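# Index the turntable one hole clockwise with the plunger

## Task

Rotate the turntable exactly one hole clockwise (viewed from above), with the plunger pin seated all the way down in the new hole, and the fixture still upright on the deck with neither gripper touching it at the end.

## Robot and tools

Robot: two 6-joint arms, left_arm and right_arm, each with a parallel two-finger gripper. Calibrated base places in the scene frame: left_arm at (+0.025, +0.326, +0.031) m with quat_wxyz (+1.000, 0, 0, +0.003); right_arm at (-0.004, -0.268, +0.031) m with quat_wxyz (+1.000, 0, 0, -0.018). In both base frames, +z points up.

Frames: the scene frame has its origin at table-top height, halfway between the nominal bases, +z up, +x reaching out over the table, and left_arm on the +y side (image left/right is unrelated). Hand positions (metres), orientations (quat_wxyz), velocities and wrist-camera poses are reported in each arm's own base frame; fixed cameras and the table use the scene frame. Printed hand poses can be a few centimetres off, more at long reach. The fingers point along the gripper's +z and spread along its y; end_effector_position is the point between the pads, roughly 1 cm short of the tips.

The command row: every row holds 14 numbers even if one arm is idle. First left_arm: waist, shoulder, elbow, wrist roll, wrist yaw, wrist pitch, opening; then the same seven for right_arm. Note the wrist order: roll, yaw, pitch. Joint values are absolute target angles in radians (the same numbers the Joint positions line shows), not offsets. Stated ranges: waist -2.618 to 3.054, shoulder 0.000 to 3.142, elbow 0.000 to 3.142, wrist pitch -1.571 to 1.571, wrist yaw -1.571 to 1.571, wrist roll -2.094 to 2.094. True ends can differ by up to 0.059 rad either way. A call is rejected if a target goes beyond an end by more than 0.059 rad and also lies further out than the joint's current angle; targets beyond the real end get clipped, and a result may say "joint sent to its limit" (its absence does not prove more room). Opening is an absolute command on -1 (closed) to +1 (fully open).

execute_actions(actions, cameras): actions is a list of actions; each action is a list of 1 to 15 rows, one row per 1/30 s control step; if fewer than 15 rows, the last row is held for the remaining steps. Sending an empty list just returns the current state and images. Per step, each joint's target is kept within a lead of its measured angle (waist 0.202, shoulder 0.258, elbow 0.3, wrist pitch 0.573, wrist yaw and roll 0.522 rad), and if targets would carry a gripper over 200 mm from where it is, that arm's targets are scaled back. Large moves therefore need several actions. To keep a joint still, resend its Joint targets value; to leave a gripper alone, resend its current command (0 is a real command).

move(target, speed, blend, opening_speed, blocking, cameras): target is one 14-number row or a list of up to 15 rows, all absolute angles as above; all joints travel together, so hands trace curves, with no collision avoidance. speed is the peak speed in rad/s of whichever joint travels furthest, 0.01 to 2, default 0.5 (one value or one per target). blend (rad) rounds corners at intermediate targets; 0 stops at each. opening_speed (0.2 or more, per second on the -1..+1 scale) ramps the finger command. Each path takes at least 0.5 s; lists sharing more than 10 s fall short. blocking=false returns after about 0.5 s while motion continues; a new move replaces the running one. The result adds a "move:" line: done, off_target (resting with a joint over 0.035 rad from target), moving, held, or fault, possibly limits=held, and the worst joint error per arm. done does not mean no contact. Faster moves and targets set deeper past contact hit and press harder.

wait(seconds 0 to 10): lets time pass holding the last commands; a running move keeps going. stop(): brakes the running move; fast moves need room. zoom_image(camera, region): camera is one of cam_head_left, cam_head_right, cam_left_wrist, cam_right_wrist (all 896x504); region is [x0, y0, x1, y1] in pixels from the top-left, at most 504 by 504, taken from that camera's most recent image. read_manual(section) only returns licence text. finished_scene(scene): ends the current scene, given its number; irreversible, so call it only once the turntable is indexed, the pin down, the fixture upright and both hands clear.

Result lines: Joint positions and Joint velocities give one block per arm in row order, plus the pad gap (m; 0.094 fully open); "within noise" means essentially still. Joint targets shows what joints are currently driven toward. Tool commands gives gripper commands. grip_measured is on the opening scale; empty it reads up to about 1.6 mm wide, and when clamping a hard part it reads up to about 3 mm narrower than the part. Going about 0.05 below the touch reading (0.11 or more for small/round parts) gives full force, roughly 50 to 64 N per pad; close slowly on fragile items, and release by commanding well above grip_measured. Joint torques (N m, same order, no gripper) include gravity and friction; positive means toward larger angle; joints 1 to 3 wrap at ±28 N m. "joint command not followed" means the clearance check altered targets; it does not keep the two grippers apart. Call results may list joint positions at some steps. MOTOR HOT appears at 75 °C; at 90 °C an OVER-TEMPERATURE FAULT folds that arm and disables it; at 100 °C it goes limp. Holding loads, long stretches or pushing at unreachable poses heat motors.

Avoid: dropping parts or releasing them while moving, slamming, hard hits or strong pushes, arm-to-arm contact, tipping the fixture, and anything leaving the table.

Each tool is called as name(argument=value, ...), one argument or row to a line, values as JSON.

## Session

execute_actions(
  actions=[],
)

Scene clock: 0.00 s.
left_arm: end_effector_position=(+0.3695, +0.0210, +0.1447) grip_measured=+1.000 end_effector_quat_wxyz=(+0.691, -0.046, +0.720, +0.036) | right_arm: end_effector_position=(+0.3642, -0.0543, +0.1341) grip_measured=+1.000 end_effector_quat_wxyz=(+0.671, +0.135, +0.726, -0.062)
Joint names: [waist, shoulder, elbow, wrist roll, wrist yaw, wrist pitch]
Joint positions: left_arm=[-0.002 1.545 0.182 -0.017 -0.116 1.321 0.094] | right_arm=[-0.036 1.532 0.189 0.115 0.24 1.248 0.094]
Joint velocities: within noise
Joint torques (N m): no reading
Heat: left arm: 33 °C; right arm: 32 °C.
Joint targets: left_arm=[-0.002 1.540 0.186 -0.017 -0.116 1.320] | right_arm=[-0.036 1.528 0.192 0.114 0.240 1.243]
Tool commands: left_gripper/opening=+1.0 right_gripper/opening=+1.0

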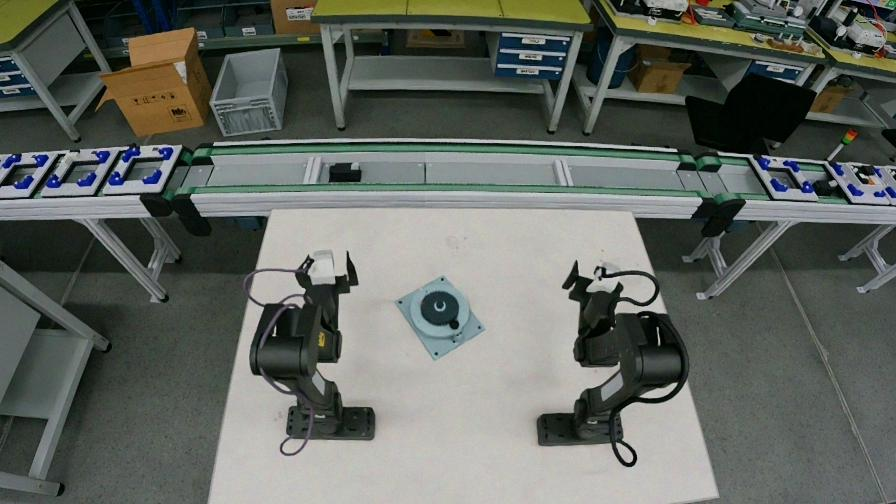

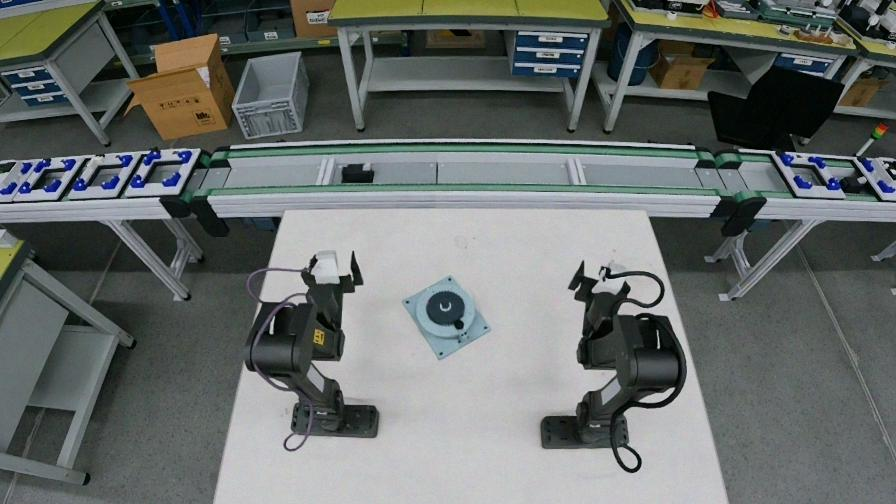

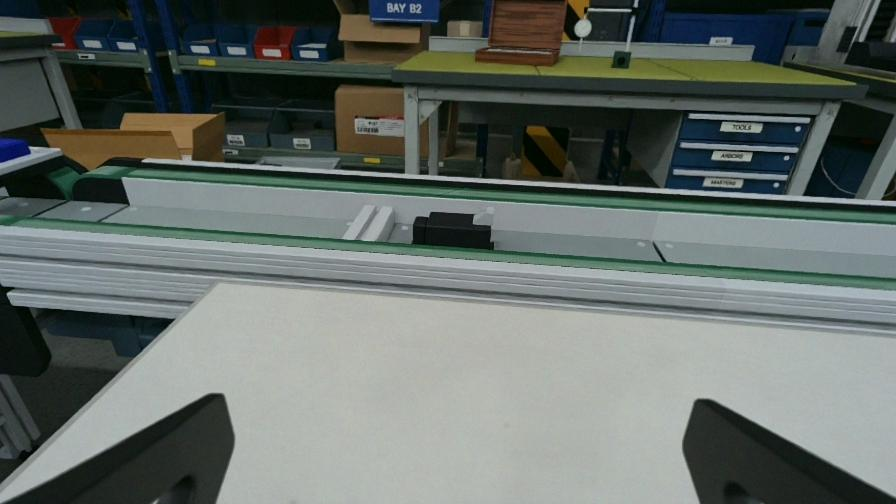

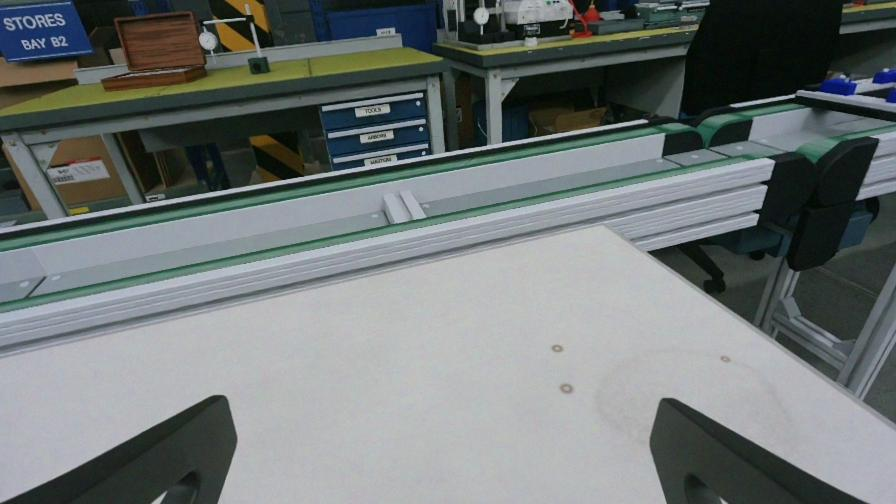

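zoom_image(
  camera="cam_head_left",
  region=[380, 260, 500, 370],
)

zoom_image(
  camera="cam_head_right",
  region=[390, 260, 510, 370],
)

Scaled by 4.200 from the camera's 896x504 image, which has a finer 1280x720 frame.

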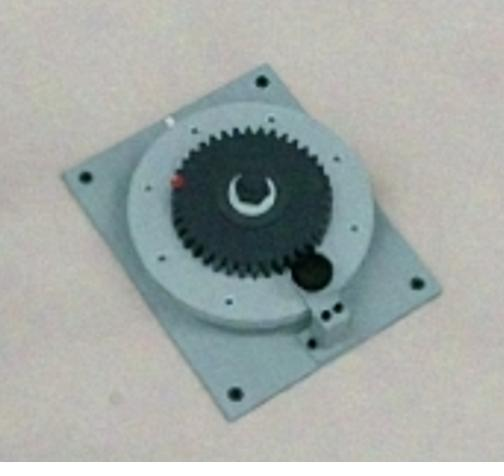

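Scaled by 4.200 from the camera's 896x504 image, which has a finer 1280x720 frame.

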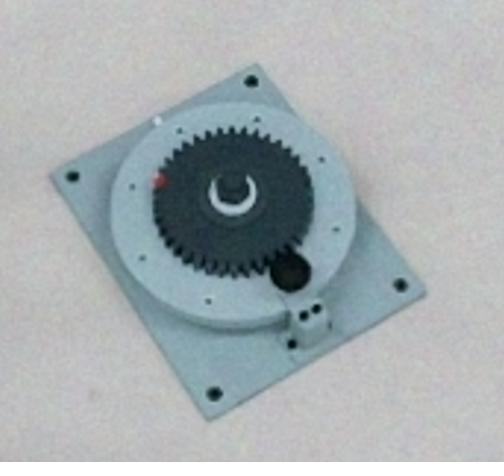

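move(
  target=[-0.827,1.925,1.814,0,0,-1.459,1,-0.036,1.528,0.192,0.114,0.24,1.243,1],
  speed=1.0,
)

Scene clock: 75.10 s.
left_arm: end_effector_position=(+0.2449, -0.2632, +0.1501) grip_measured=+1.000 end_effector_quat_wxyz=(+0.006, +0.397, +0.918, +0.001) | right_arm: end_effector_position=(+0.3642, -0.0543, +0.1341) grip_measured=+1.000 end_effector_quat_wxyz=(+0.671, +0.135, +0.726, -0.062)
Joint names: [waist, shoulder, elbow, wrist roll, wrist yaw, wrist pitch]
Joint positions: left_arm=[-0.827 1.906 1.787 -0.01 -0.006 -1.442 0.094] | right_arm=[-0.036 1.532 0.189 0.115 0.24 1.248 0.094]
Joint velocities: within noise
Joint torques (N m): left_arm=[-0.01 -7.95 7.01 0.11 0.04 0.22] | right_arm=[-0.05 -4.49 6.04 0 0 1.71]
Heat: left arm: 33 °C; right arm: 34 °C.
Joint targets: left_arm=[-0.827 1.925 1.814 0.000 0.000 -1.459] | right_arm=[-0.036 1.528 0.192 0.114 0.240 1.243]
move: done

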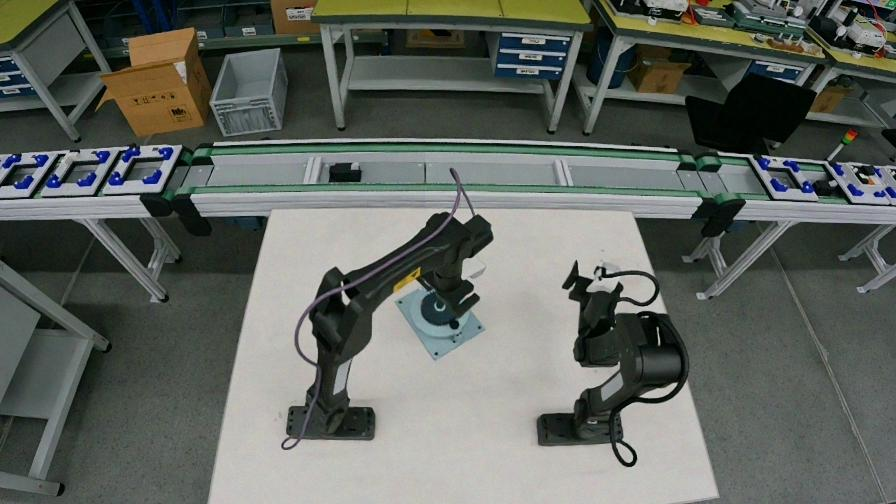

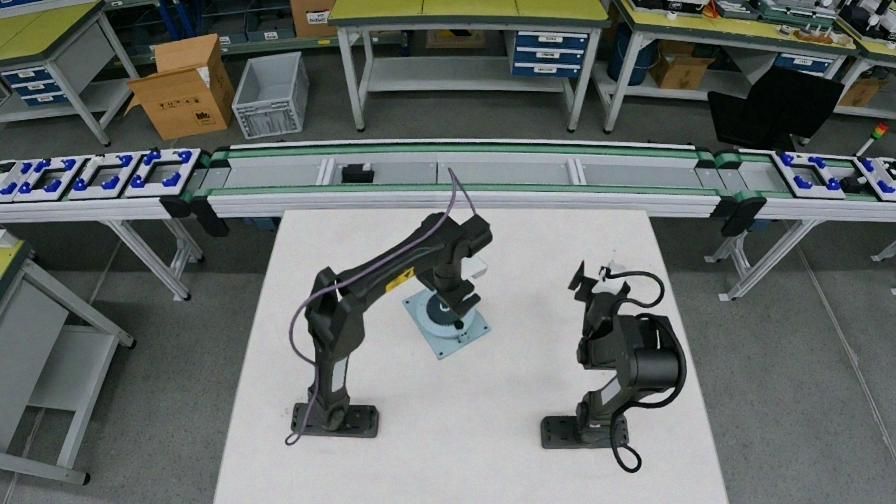

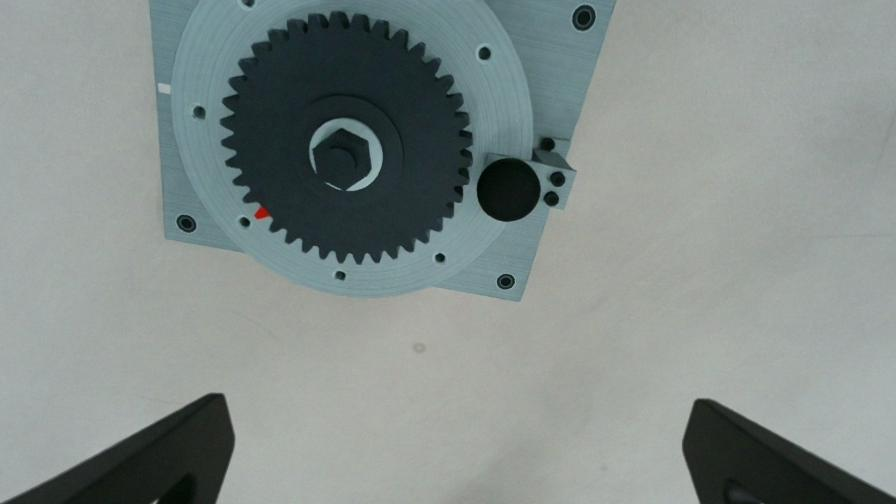

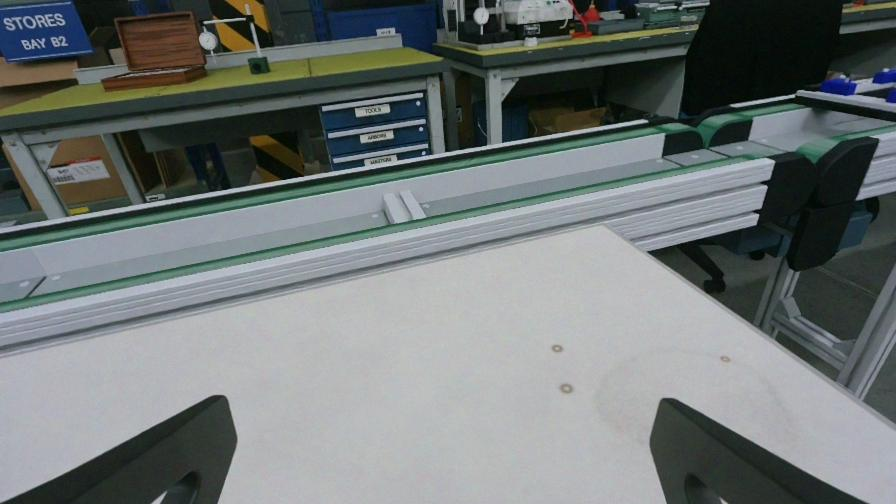

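move(
  target=[
    [-0.4,1.925,1.814,0,0,-1.459,1,0.4,1.3,0.2,0,0,0.9,1],
    [-0.4,1.925,1.814,0,0,-1.459,1,0.878,1.072,0.227,0,0,0.444,1],
  ],
  speed=1.0,
  blend=0.1,
)

Scene clock: 119.83 s.
left_arm: end_effector_position=(+0.3327, -0.1355, +0.1501) grip_measured=+1.000 end_effector_quat_wxyz=(+0.005, +0.190, +0.982, +0.001) | right_arm: end_effector_position=(+0.2100, +0.2492, +0.0994) grip_measured=+1.000 end_effector_quat_wxyz=(+0.493, -0.349, +0.764, +0.229)
Joint names: [waist, shoulder, elbow, wrist roll, wrist yaw, wrist pitch]
Joint positions: left_arm=[-0.392 1.906 1.787 -0.009 -0.004 -1.443 0.094] | right_arm=[0.87 1.087 0.204 0.01 0.006 0.461 0.094]
Joint velocities: within noise
Joint torques (N m): left_arm=[-0.69 -7.99 7.01 0.11 0.03 0.24] | right_arm=[0.66 -3.29 10.29 -0.08 -0.07 1.57]
Heat: left arm: 35 °C; right arm: 35 °C.
Joint targets: left_arm=[-0.400 1.925 1.814 0.000 0.000 -1.459] | right_arm=[0.878 1.072 0.227 0.000 0.000 0.444]
move: done

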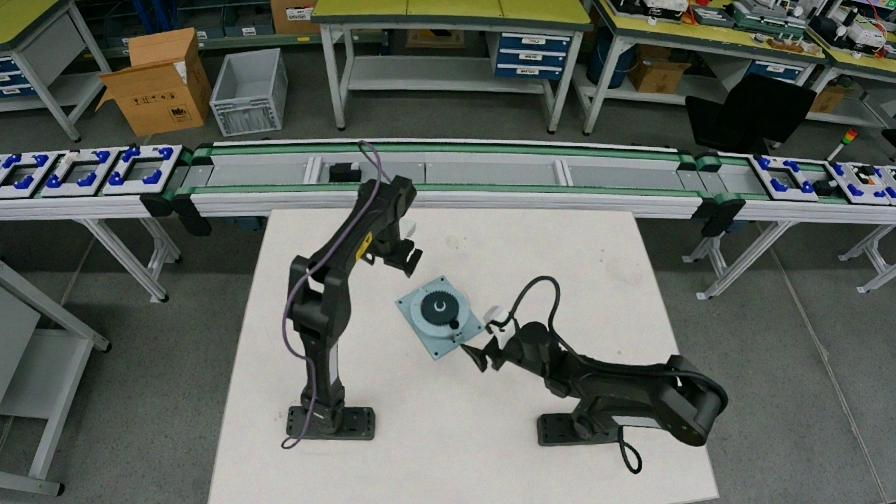

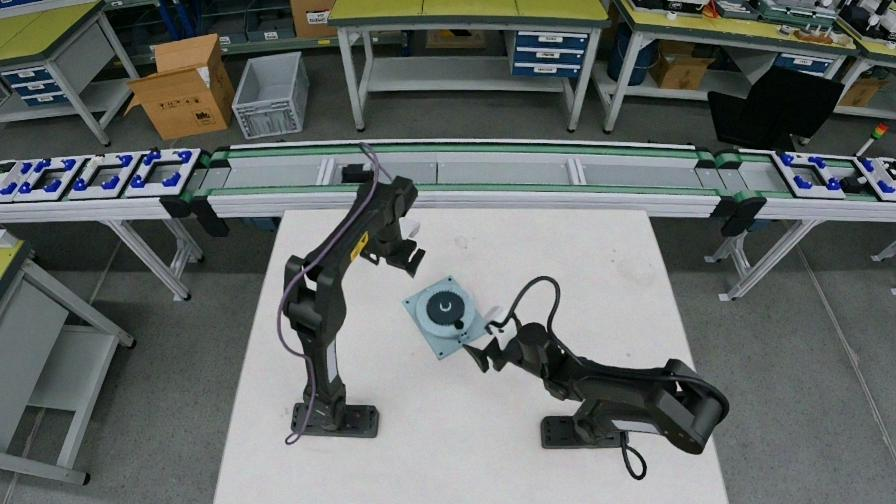

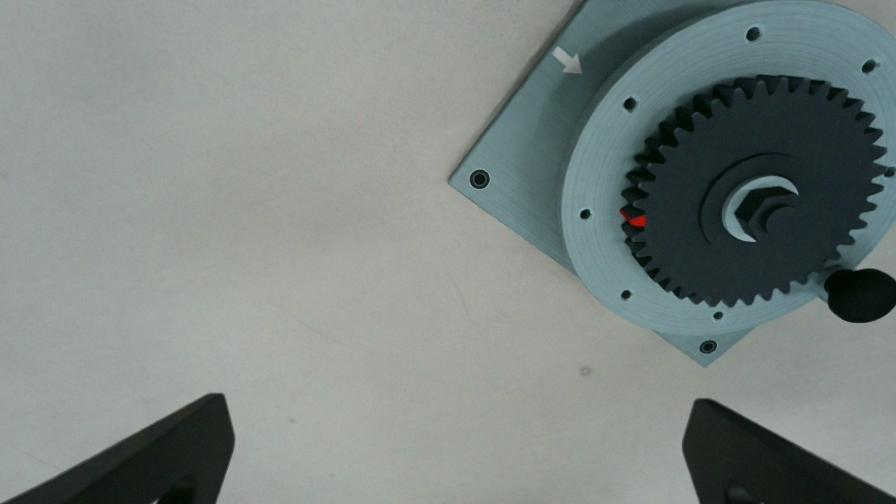

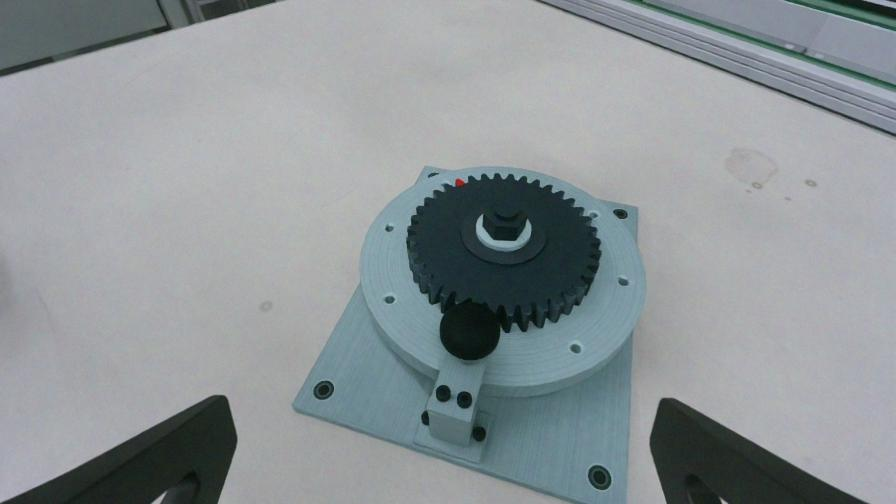

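zoom_image(
  camera="cam_right_wrist",
  region=[290, 150, 660, 504],
)

zoom_image(
  camera="cam_left_wrist",
  region=[540, 0, 896, 350],
)

Scaled by 1.362 from the camera's 896x504 image, which has a finer 1280x720 frame.

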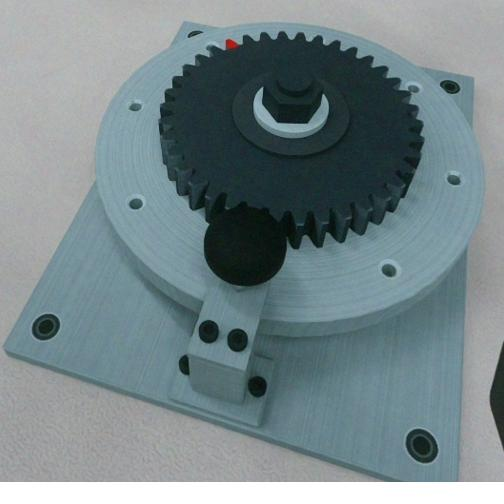

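Scaled by 1.416 from the camera's 896x504 image, which has a finer 1280x720 frame.

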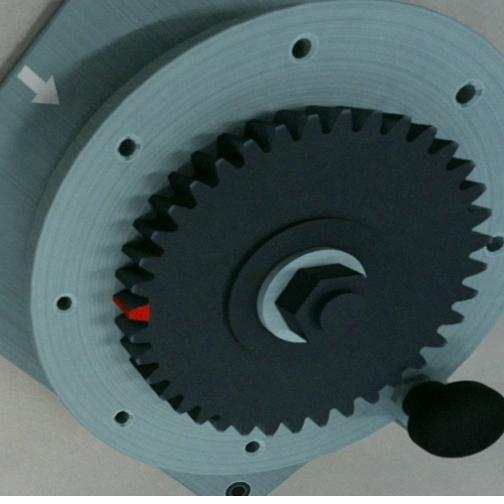

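move(
  target=[-0.4,1.925,1.814,0,0,-1.459,1,0.85,1.361,0.201,0,0,0.74,1],
  speed=0.6,
)

zoom_image(
  camera="cam_right_wrist",
  region=[196, 0, 700, 504],
)

Scene clock: 164.63 s.
left_arm: end_effector_position=(+0.3327, -0.1355, +0.1501) grip_measured=+1.000 end_effector_quat_wxyz=(+0.005, +0.190, +0.982, +0.001) | right_arm: end_effector_position=(+0.2258, +0.2615, +0.0771) grip_measured=+1.000 end_effector_quat_wxyz=(+0.496, -0.344, +0.764, +0.228)
Joint names: [waist, shoulder, elbow, wrist roll, wrist yaw, wrist pitch]
Joint positions: left_arm=[-0.392 1.906 1.787 -0.009 -0.004 -1.443 0.094] | right_arm=[0.859 1.354 0.204 0.01 0.006 0.734 0.094]
Joint velocities: within noise
Joint torques (N m): left_arm=[-0.72 -7.95 6.99 0.12 0.03 0.23] | right_arm=[-0.88 -2.86 6.52 -0.06 -0.07 1.76]
Heat: left arm: 35 °C; right arm: 35 °C.
Joint targets: left_arm=[-0.400 1.925 1.814 0.000 0.000 -1.459] | right_arm=[0.850 1.361 0.201 0.000 0.000 0.740]
move: done

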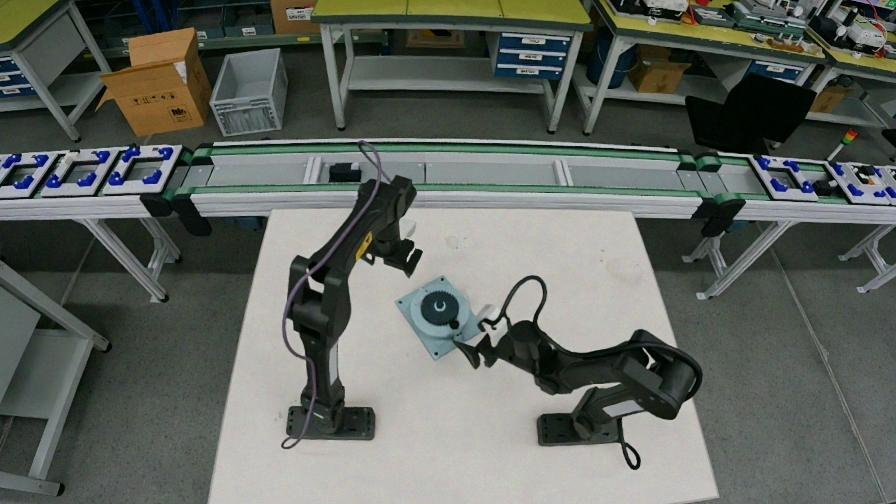

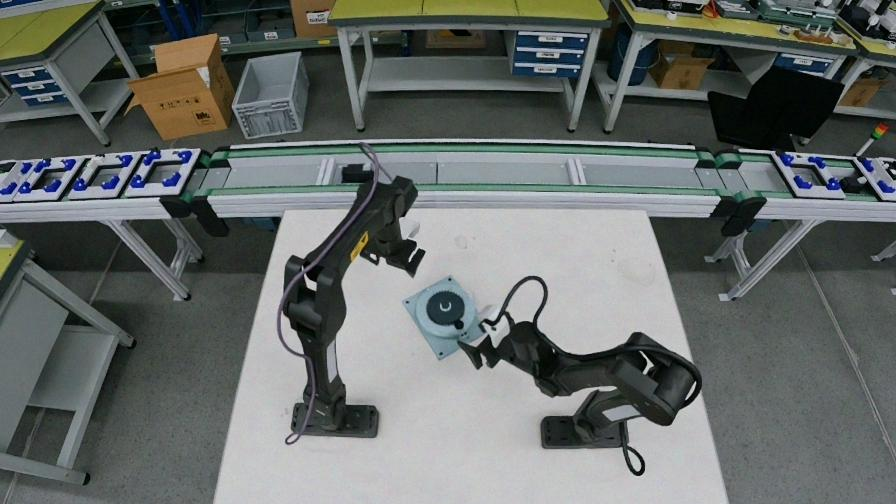

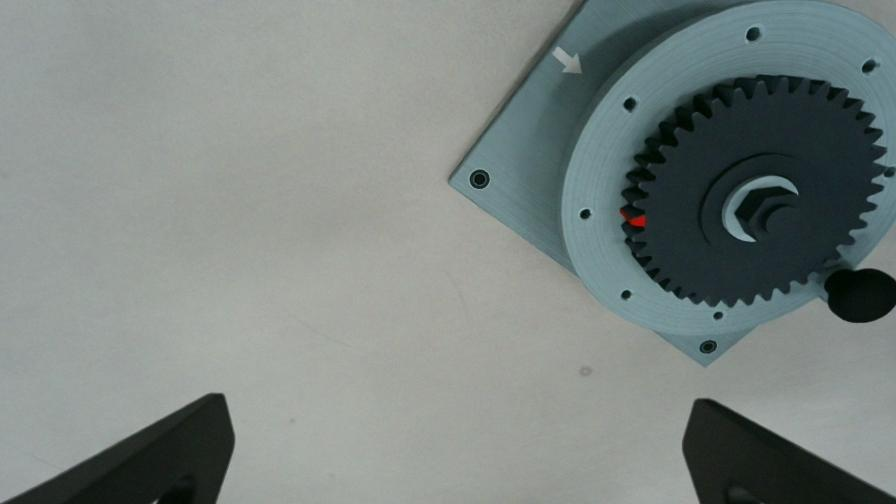

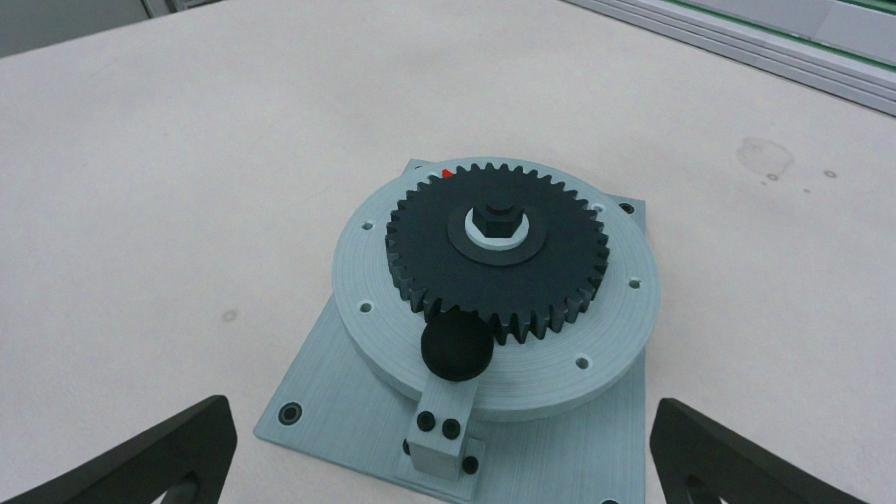

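Scaled by 1.000.

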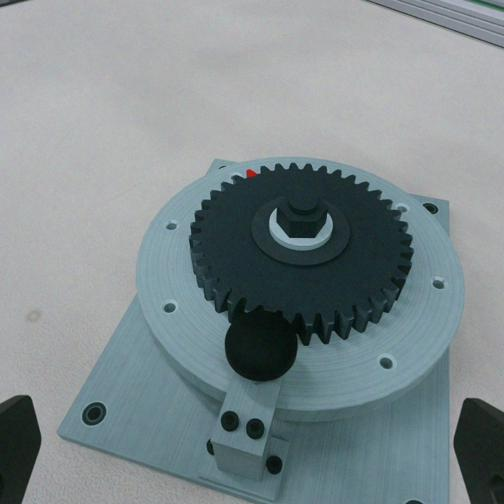

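move(
  target=[-0.4,1.925,1.814,0,0,-1.459,1,0.84,1.70,0.253,0,0,1.028,1],
  speed=0.4,
  cameras=["cam_right_wrist"],
)

Scene clock: 185.13 s.
left_arm: end_effector_position=(+0.3327, -0.1355, +0.1501) grip_measured=+1.000 end_effector_quat_wxyz=(+0.005, +0.190, +0.982, +0.001) | right_arm: end_effector_position=(+0.2417, +0.2744, +0.0414) grip_measured=+1.000 end_effector_quat_wxyz=(+0.492, -0.341, +0.769, +0.223)
Joint names: [waist, shoulder, elbow, wrist roll, wrist yaw, wrist pitch]
Joint positions: left_arm=[-0.392 1.906 1.787 -0.009 -0.004 -1.443 0.094] | right_arm=[0.849 1.687 0.237 0.009 0.006 1.022 0.094]
Joint velocities: within noise
Joint torques (N m): left_arm=[-0.7 -7.95 7.01 0.11 0.03 0.24] | right_arm=[-0.91 -4.14 6.6 -0.07 -0.07 1.77]
Heat: left arm: 35 °C; right arm: 36 °C.
Joint targets: left_arm=[-0.400 1.925 1.814 0.000 0.000 -1.459] | right_arm=[0.840 1.700 0.253 0.000 0.000 1.028]
move: done
Images, in order (width x height): cam_right_wrist 896x504.

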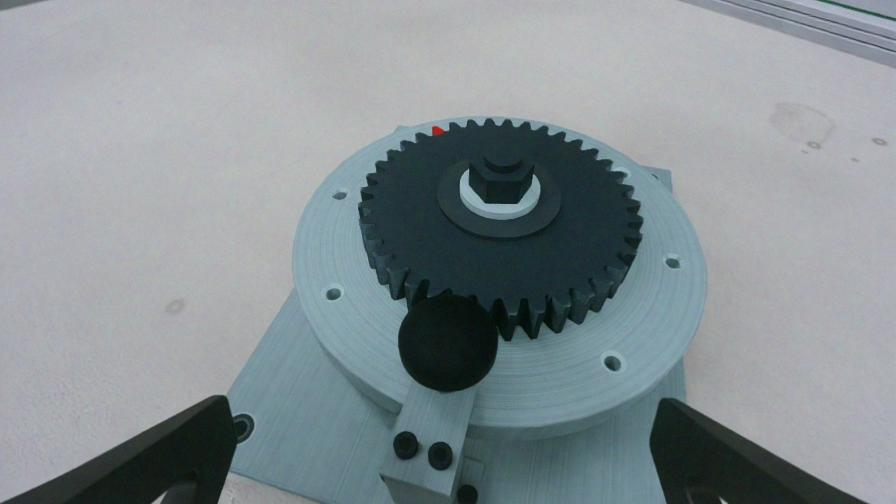

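move(
  target=[-0.4,1.925,1.814,0,0,-1.459,1,0.84,1.838,0.343,0,0,1.084,1],
  speed=0.25,
  cameras=["cam_right_wrist","cam_left_wrist"],
)

Scene clock: 200.33 s.
left_arm: end_effector_position=(+0.3327, -0.1355, +0.1501) grip_measured=+1.000 end_effector_quat_wxyz=(+0.005, +0.190, +0.982, +0.001) | right_arm: end_effector_position=(+0.2591, +0.2941, +0.0346) grip_measured=+1.000 end_effector_quat_wxyz=(+0.498, -0.340, +0.765, +0.225)
Joint names: [waist, shoulder, elbow, wrist roll, wrist yaw, wrist pitch]
Joint positions: left_arm=[-0.392 1.906 1.787 -0.009 -0.004 -1.443 0.094] | right_arm=[0.849 1.822 0.329 0.009 0.006 1.078 0.094]
Joint velocities: within noise
Joint torques (N m): left_arm=[-0.66 -7.97 7.01 0.11 0.04 0.23] | right_arm=[-0.88 -4.93 6.11 -0.08 -0.08 1.76]
Heat: left arm: 35 °C; right arm: 37 °C.
Joint targets: left_arm=[-0.400 1.925 1.814 0.000 0.000 -1.459] | right_arm=[0.840 1.838 0.343 0.000 0.000 1.084]
move: done
Images, in order (width x height): cam_left_wrist 896x504, cam_right_wrist 896x504.

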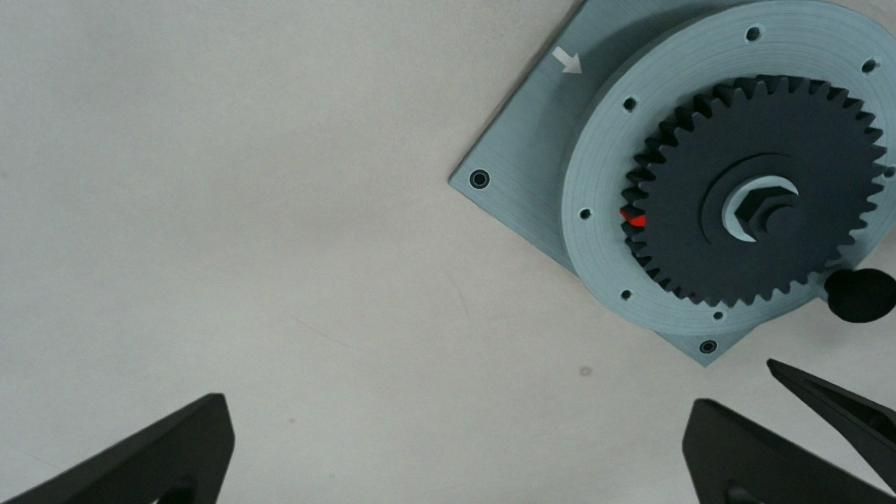

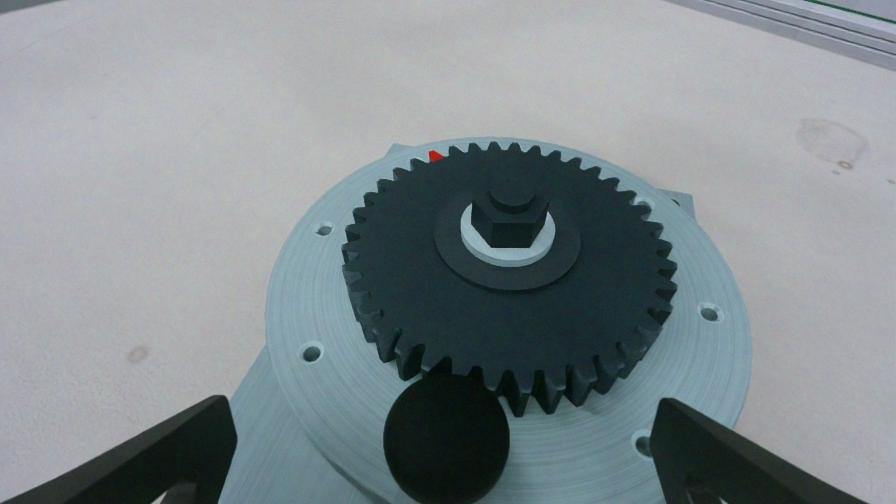

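move(
  target=[
    [-0.4,1.925,1.814,-1.4,0,-1.459,1,0.84,1.838,0.343,0,0,1.084,1],
    [-0.728,2.05,1.815,-1.4,0,-1.342,1,0.84,1.838,0.343,0,0,1.084,1],
  ],
  speed=0.7,
  cameras=["cam_right_wrist","cam_left_wrist"],
)

Scene clock: 263.93 s.
left_arm: end_effector_position=(+0.2842, -0.2568, +0.1056) grip_measured=+1.000 end_effector_quat_wxyz=(-0.010, -0.322, +0.947, +0.011) | right_arm: end_effector_position=(+0.2591, +0.2942, +0.0349) grip_measured=+1.000 end_effector_quat_wxyz=(+0.498, -0.340, +0.765, +0.225)
Joint names: [waist, shoulder, elbow, wrist roll, wrist yaw, wrist pitch]
Joint positions: left_arm=[-0.734 2.034 1.791 -1.389 0.007 -1.356 0.094] | right_arm=[0.849 1.822 0.329 0.009 0.006 1.079 0.094]
Joint velocities: within noise
Joint torques (N m): left_arm=[0.51 -9.47 6.75 -0.09 -0.07 0.52] | right_arm=[-0.91 -4.92 6.12 -0.06 -0.07 1.77]
Heat: left arm: 35 °C; right arm: 36 °C.
Joint targets: left_arm=[-0.728 2.050 1.815 -1.400 0.000 -1.342] | right_arm=[0.840 1.838 0.343 0.000 0.000 1.084]
move: done
Images, in order (width x height): cam_left_wrist 896x504, cam_right_wrist 896x504.

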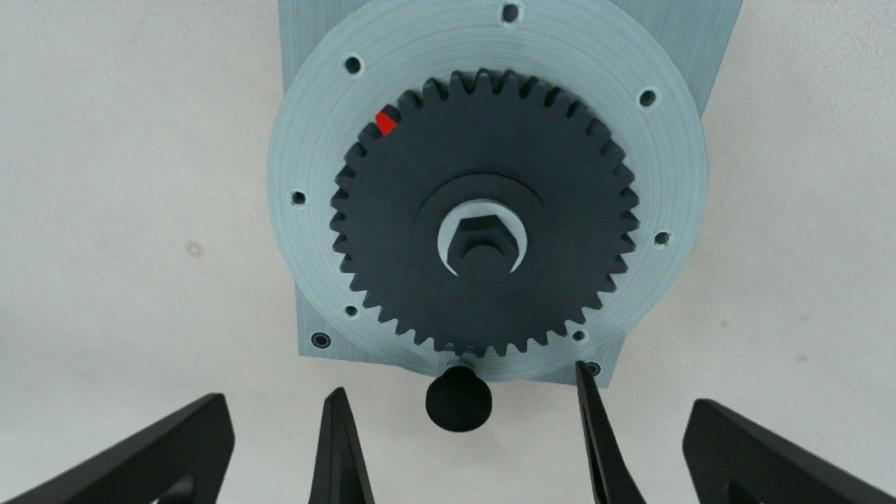

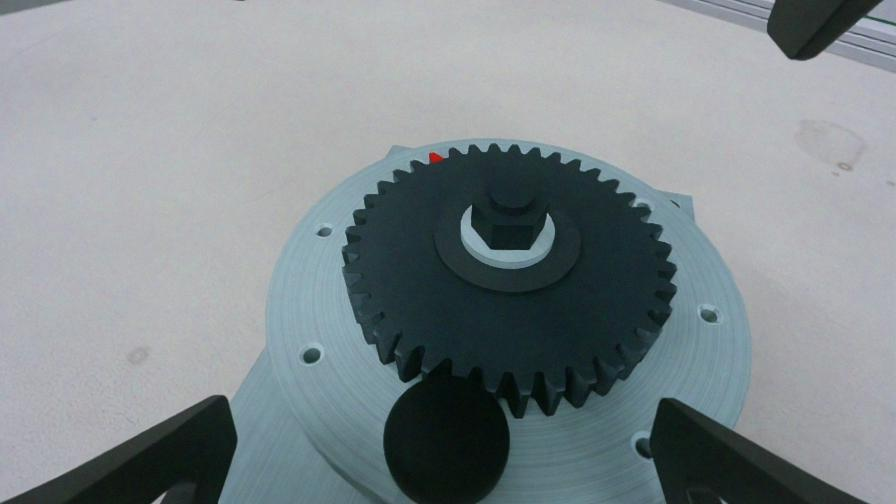

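zoom_image(
  camera="cam_left_wrist",
  region=[380, 150, 600, 300],
)

zoom_image(
  camera="cam_right_wrist",
  region=[400, 120, 620, 300],
)

Scaled by 2.291 from the camera's 896x504 image, which has a finer 1280x720 frame.

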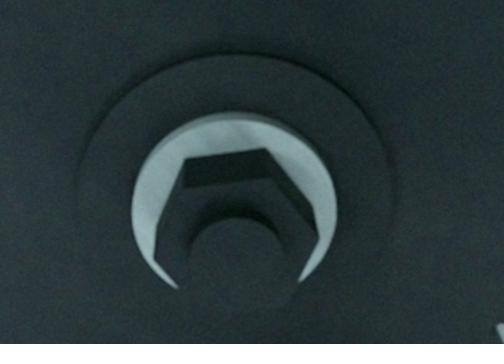

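Scaled by 2.291 from the camera's 896x504 image, which has a finer 1280x720 frame.

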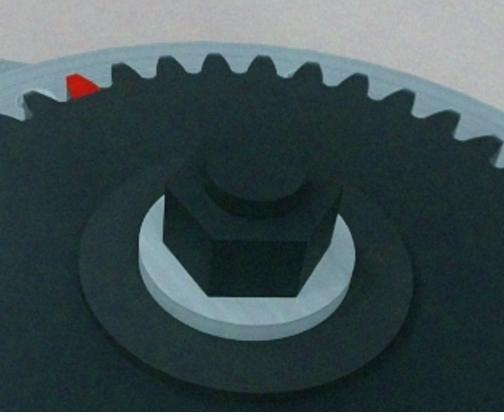

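move(
  target=[-0.68,2.085,1.752,-2.03,0,-1.226,1,0.84,1.838,0.343,0,0,1.084,1],
  speed=0.5,
  cameras=["cam_right_wrist","cam_left_wrist"],
)

zoom_image(
  camera="cam_left_wrist",
  region=[320, 200, 580, 400],
)

Scene clock: 301.00 s.
left_arm: end_effector_position=(+0.3139, -0.2573, +0.0887) grip_measured=+1.000 end_effector_quat_wxyz=(+0.001, -0.618, +0.786, -0.019) | right_arm: end_effector_position=(+0.2591, +0.2942, +0.0349) grip_measured=+1.000 end_effector_quat_wxyz=(+0.498, -0.340, +0.765, +0.225)
Joint names: [waist, shoulder, elbow, wrist roll, wrist yaw, wrist pitch]
Joint positions: left_arm=[-0.686 2.063 1.766 -2.019 0.007 -1.236 0.094] | right_arm=[0.849 1.822 0.329 0.009 0.006 1.079 0.094]
Joint velocities: within noise
Joint torques (N m): left_arm=[0.5 -9.25 3.88 -0.1 -0.06 0.62] | right_arm=[-0.85 -4.93 6.13 -0.08 -0.07 1.75]
Heat: left arm: 36 °C; right arm: 37 °C.
Joint targets: left_arm=[-0.680 2.085 1.752 -2.030 0.000 -1.226] | right_arm=[0.840 1.838 0.343 0.000 0.000 1.084]
move: done
Images, in order (width x height): cam_left_wrist 896x504, cam_right_wrist 896x504.

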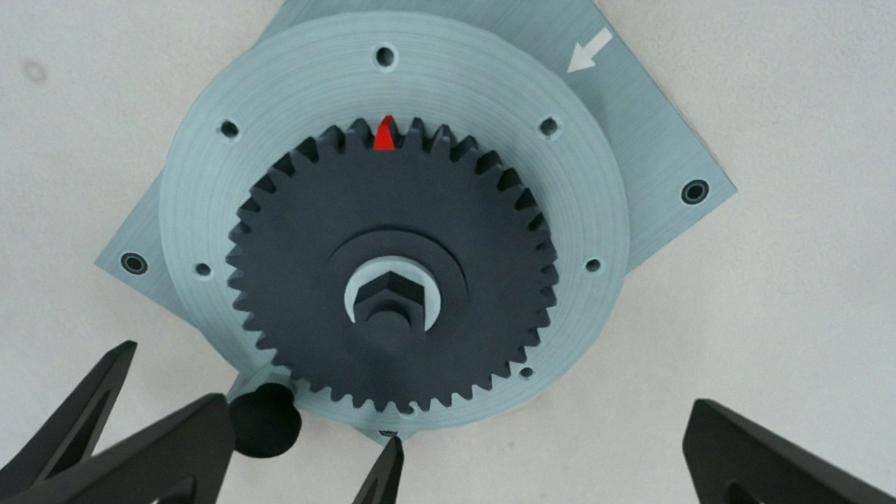

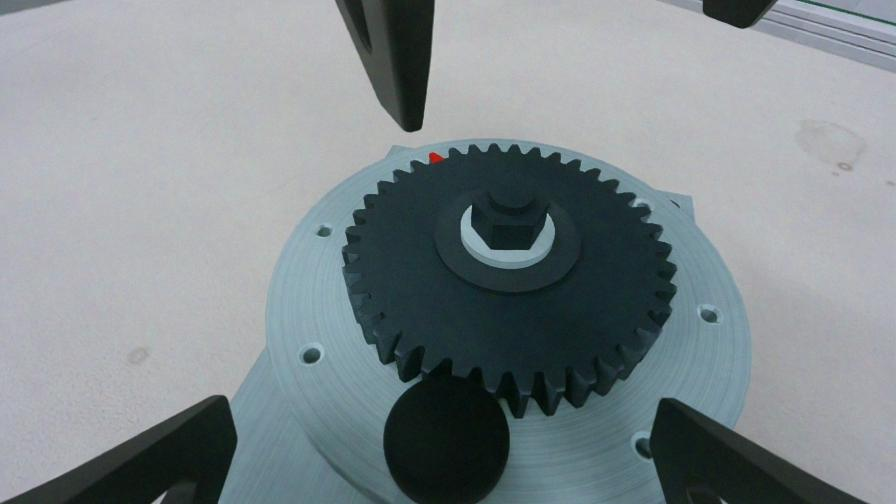

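Scaled by 1.938 from the camera's 896x504 image, which has a finer 1280x720 frame.

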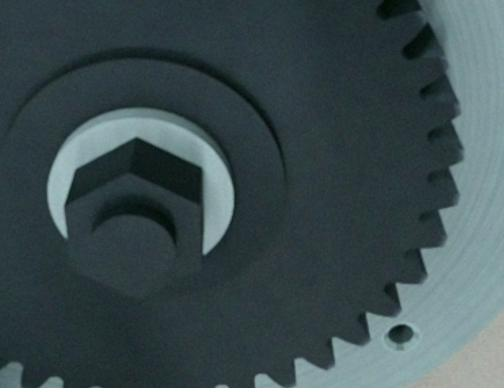

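move(
  target=[-0.69,2.064,1.619,-2.03,0,-1.149,1,0.84,1.838,0.343,0,0,1.084,1],
  speed=0.3,
  cameras=["cam_right_wrist","cam_left_wrist"],
)

zoom_image(
  camera="cam_left_wrist",
  region=[320, 240, 580, 440],
)

Scene clock: 333.43 s.
left_arm: end_effector_position=(+0.2995, -0.2455, +0.0549) grip_measured=+1.000 end_effector_quat_wxyz=(-0.005, -0.619, +0.786, +0.009) | right_arm: end_effector_position=(+0.2591, +0.2942, +0.0349) grip_measured=+1.000 end_effector_quat_wxyz=(+0.498, -0.340, +0.765, +0.225)
Joint names: [waist, shoulder, elbow, wrist roll, wrist yaw, wrist pitch]
Joint positions: left_arm=[-0.686 2.063 1.631 -2.02 0.007 -1.159 0.094] | right_arm=[0.849 1.822 0.329 0.009 0.006 1.079 0.094]
Joint velocities: within noise
Joint torques (N m): left_arm=[-0.34 -10.99 3.88 -0.09 -0.06 0.51] | right_arm=[-0.9 -4.93 6.15 -0.08 -0.09 1.76]
Heat: left arm: 37 °C; right arm: 37 °C.
Joint targets: left_arm=[-0.690 2.064 1.619 -2.030 0.000 -1.149] | right_arm=[0.840 1.838 0.343 0.000 0.000 1.084]
move: done
Images, in order (width x height): cam_left_wrist 896x504, cam_right_wrist 896x504.

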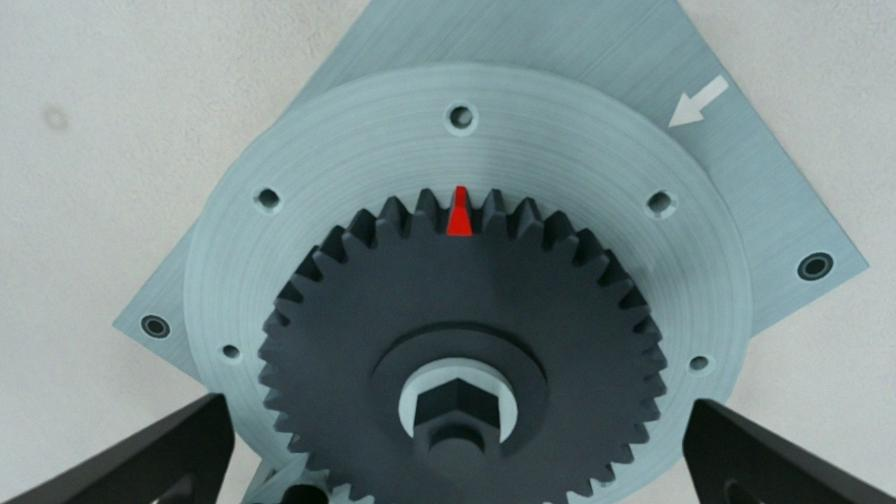

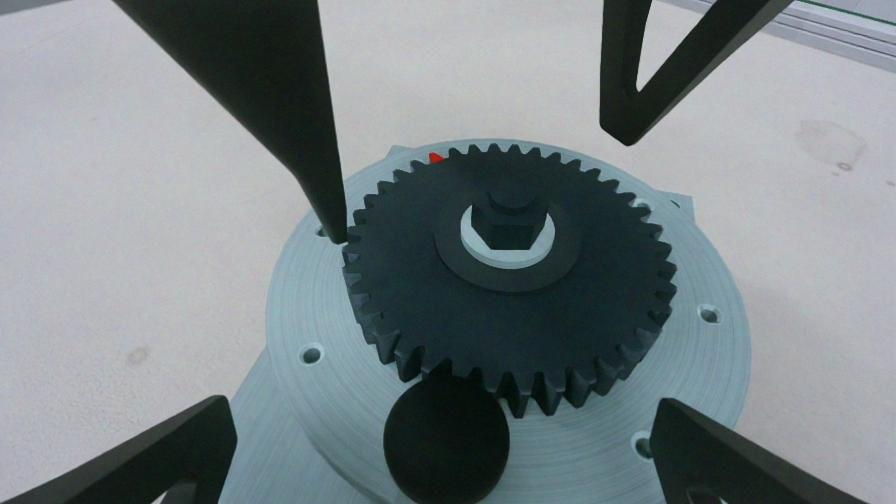

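Scaled by 1.938 from the camera's 896x504 image, which has a finer 1280x720 frame.

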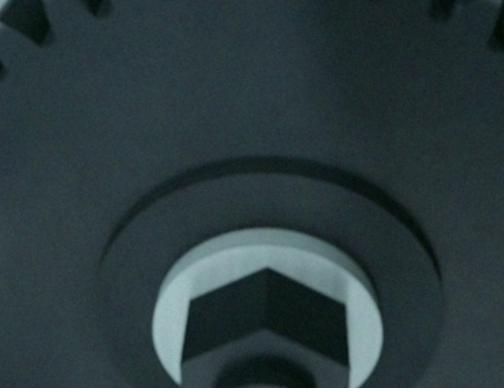

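move(
  target=[-0.718,2.088,1.64,-2.06,0,-1.14,1,0.84,1.838,0.343,0,0,1.084,1],
  speed=0.3,
  cameras=["cam_right_wrist","cam_left_wrist"],
)

Scene clock: 362.10 s.
left_arm: end_effector_position=(+0.2945, -0.2550, +0.0549) grip_measured=+1.000 end_effector_quat_wxyz=(-0.004, -0.619, +0.785, +0.005) | right_arm: end_effector_position=(+0.2591, +0.2942, +0.0349) grip_measured=+1.000 end_effector_quat_wxyz=(+0.498, -0.340, +0.765, +0.225)
Joint names: [waist, shoulder, elbow, wrist roll, wrist yaw, wrist pitch]
Joint positions: left_arm=[-0.713 2.063 1.631 -2.049 0.007 -1.15 0.094] | right_arm=[0.849 1.822 0.329 0.009 0.006 1.079 0.094]
Joint velocities: within noise
Joint torques (N m): left_arm=[-0.39 -8.8 5.48 -0.1 -0.06 0.5] | right_arm=[-0.88 -4.9 6.15 -0.08 -0.07 1.76]
Heat: left arm: 38 °C; right arm: 38 °C.
Joint targets: left_arm=[-0.718 2.088 1.640 -2.060 0.000 -1.140] | right_arm=[0.840 1.838 0.343 0.000 0.000 1.084]
move: done
Images, in order (width x height): cam_left_wrist 896x504, cam_right_wrist 896x504.

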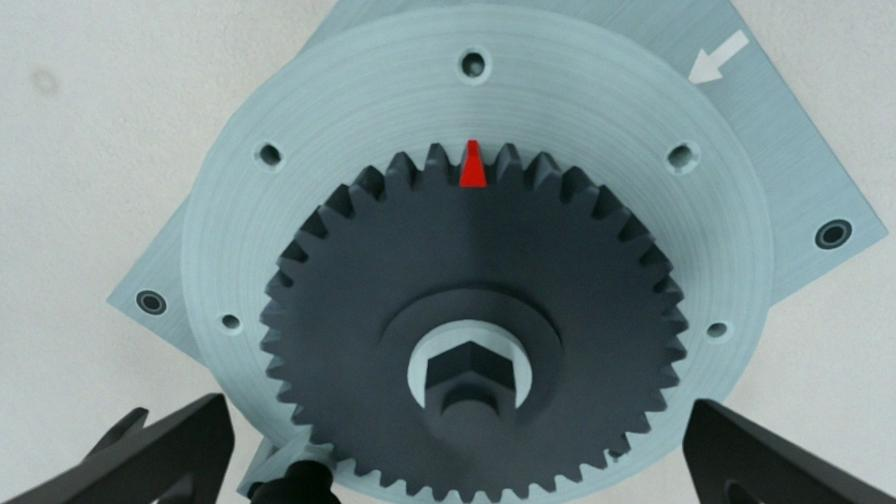

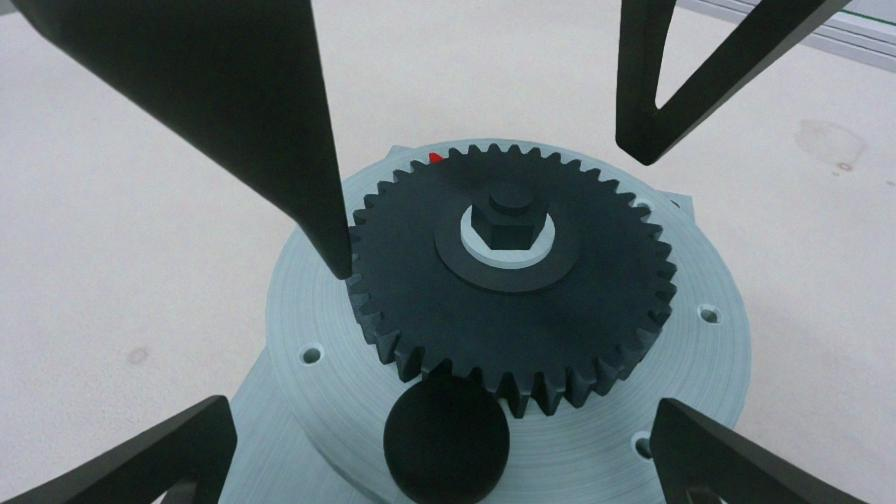

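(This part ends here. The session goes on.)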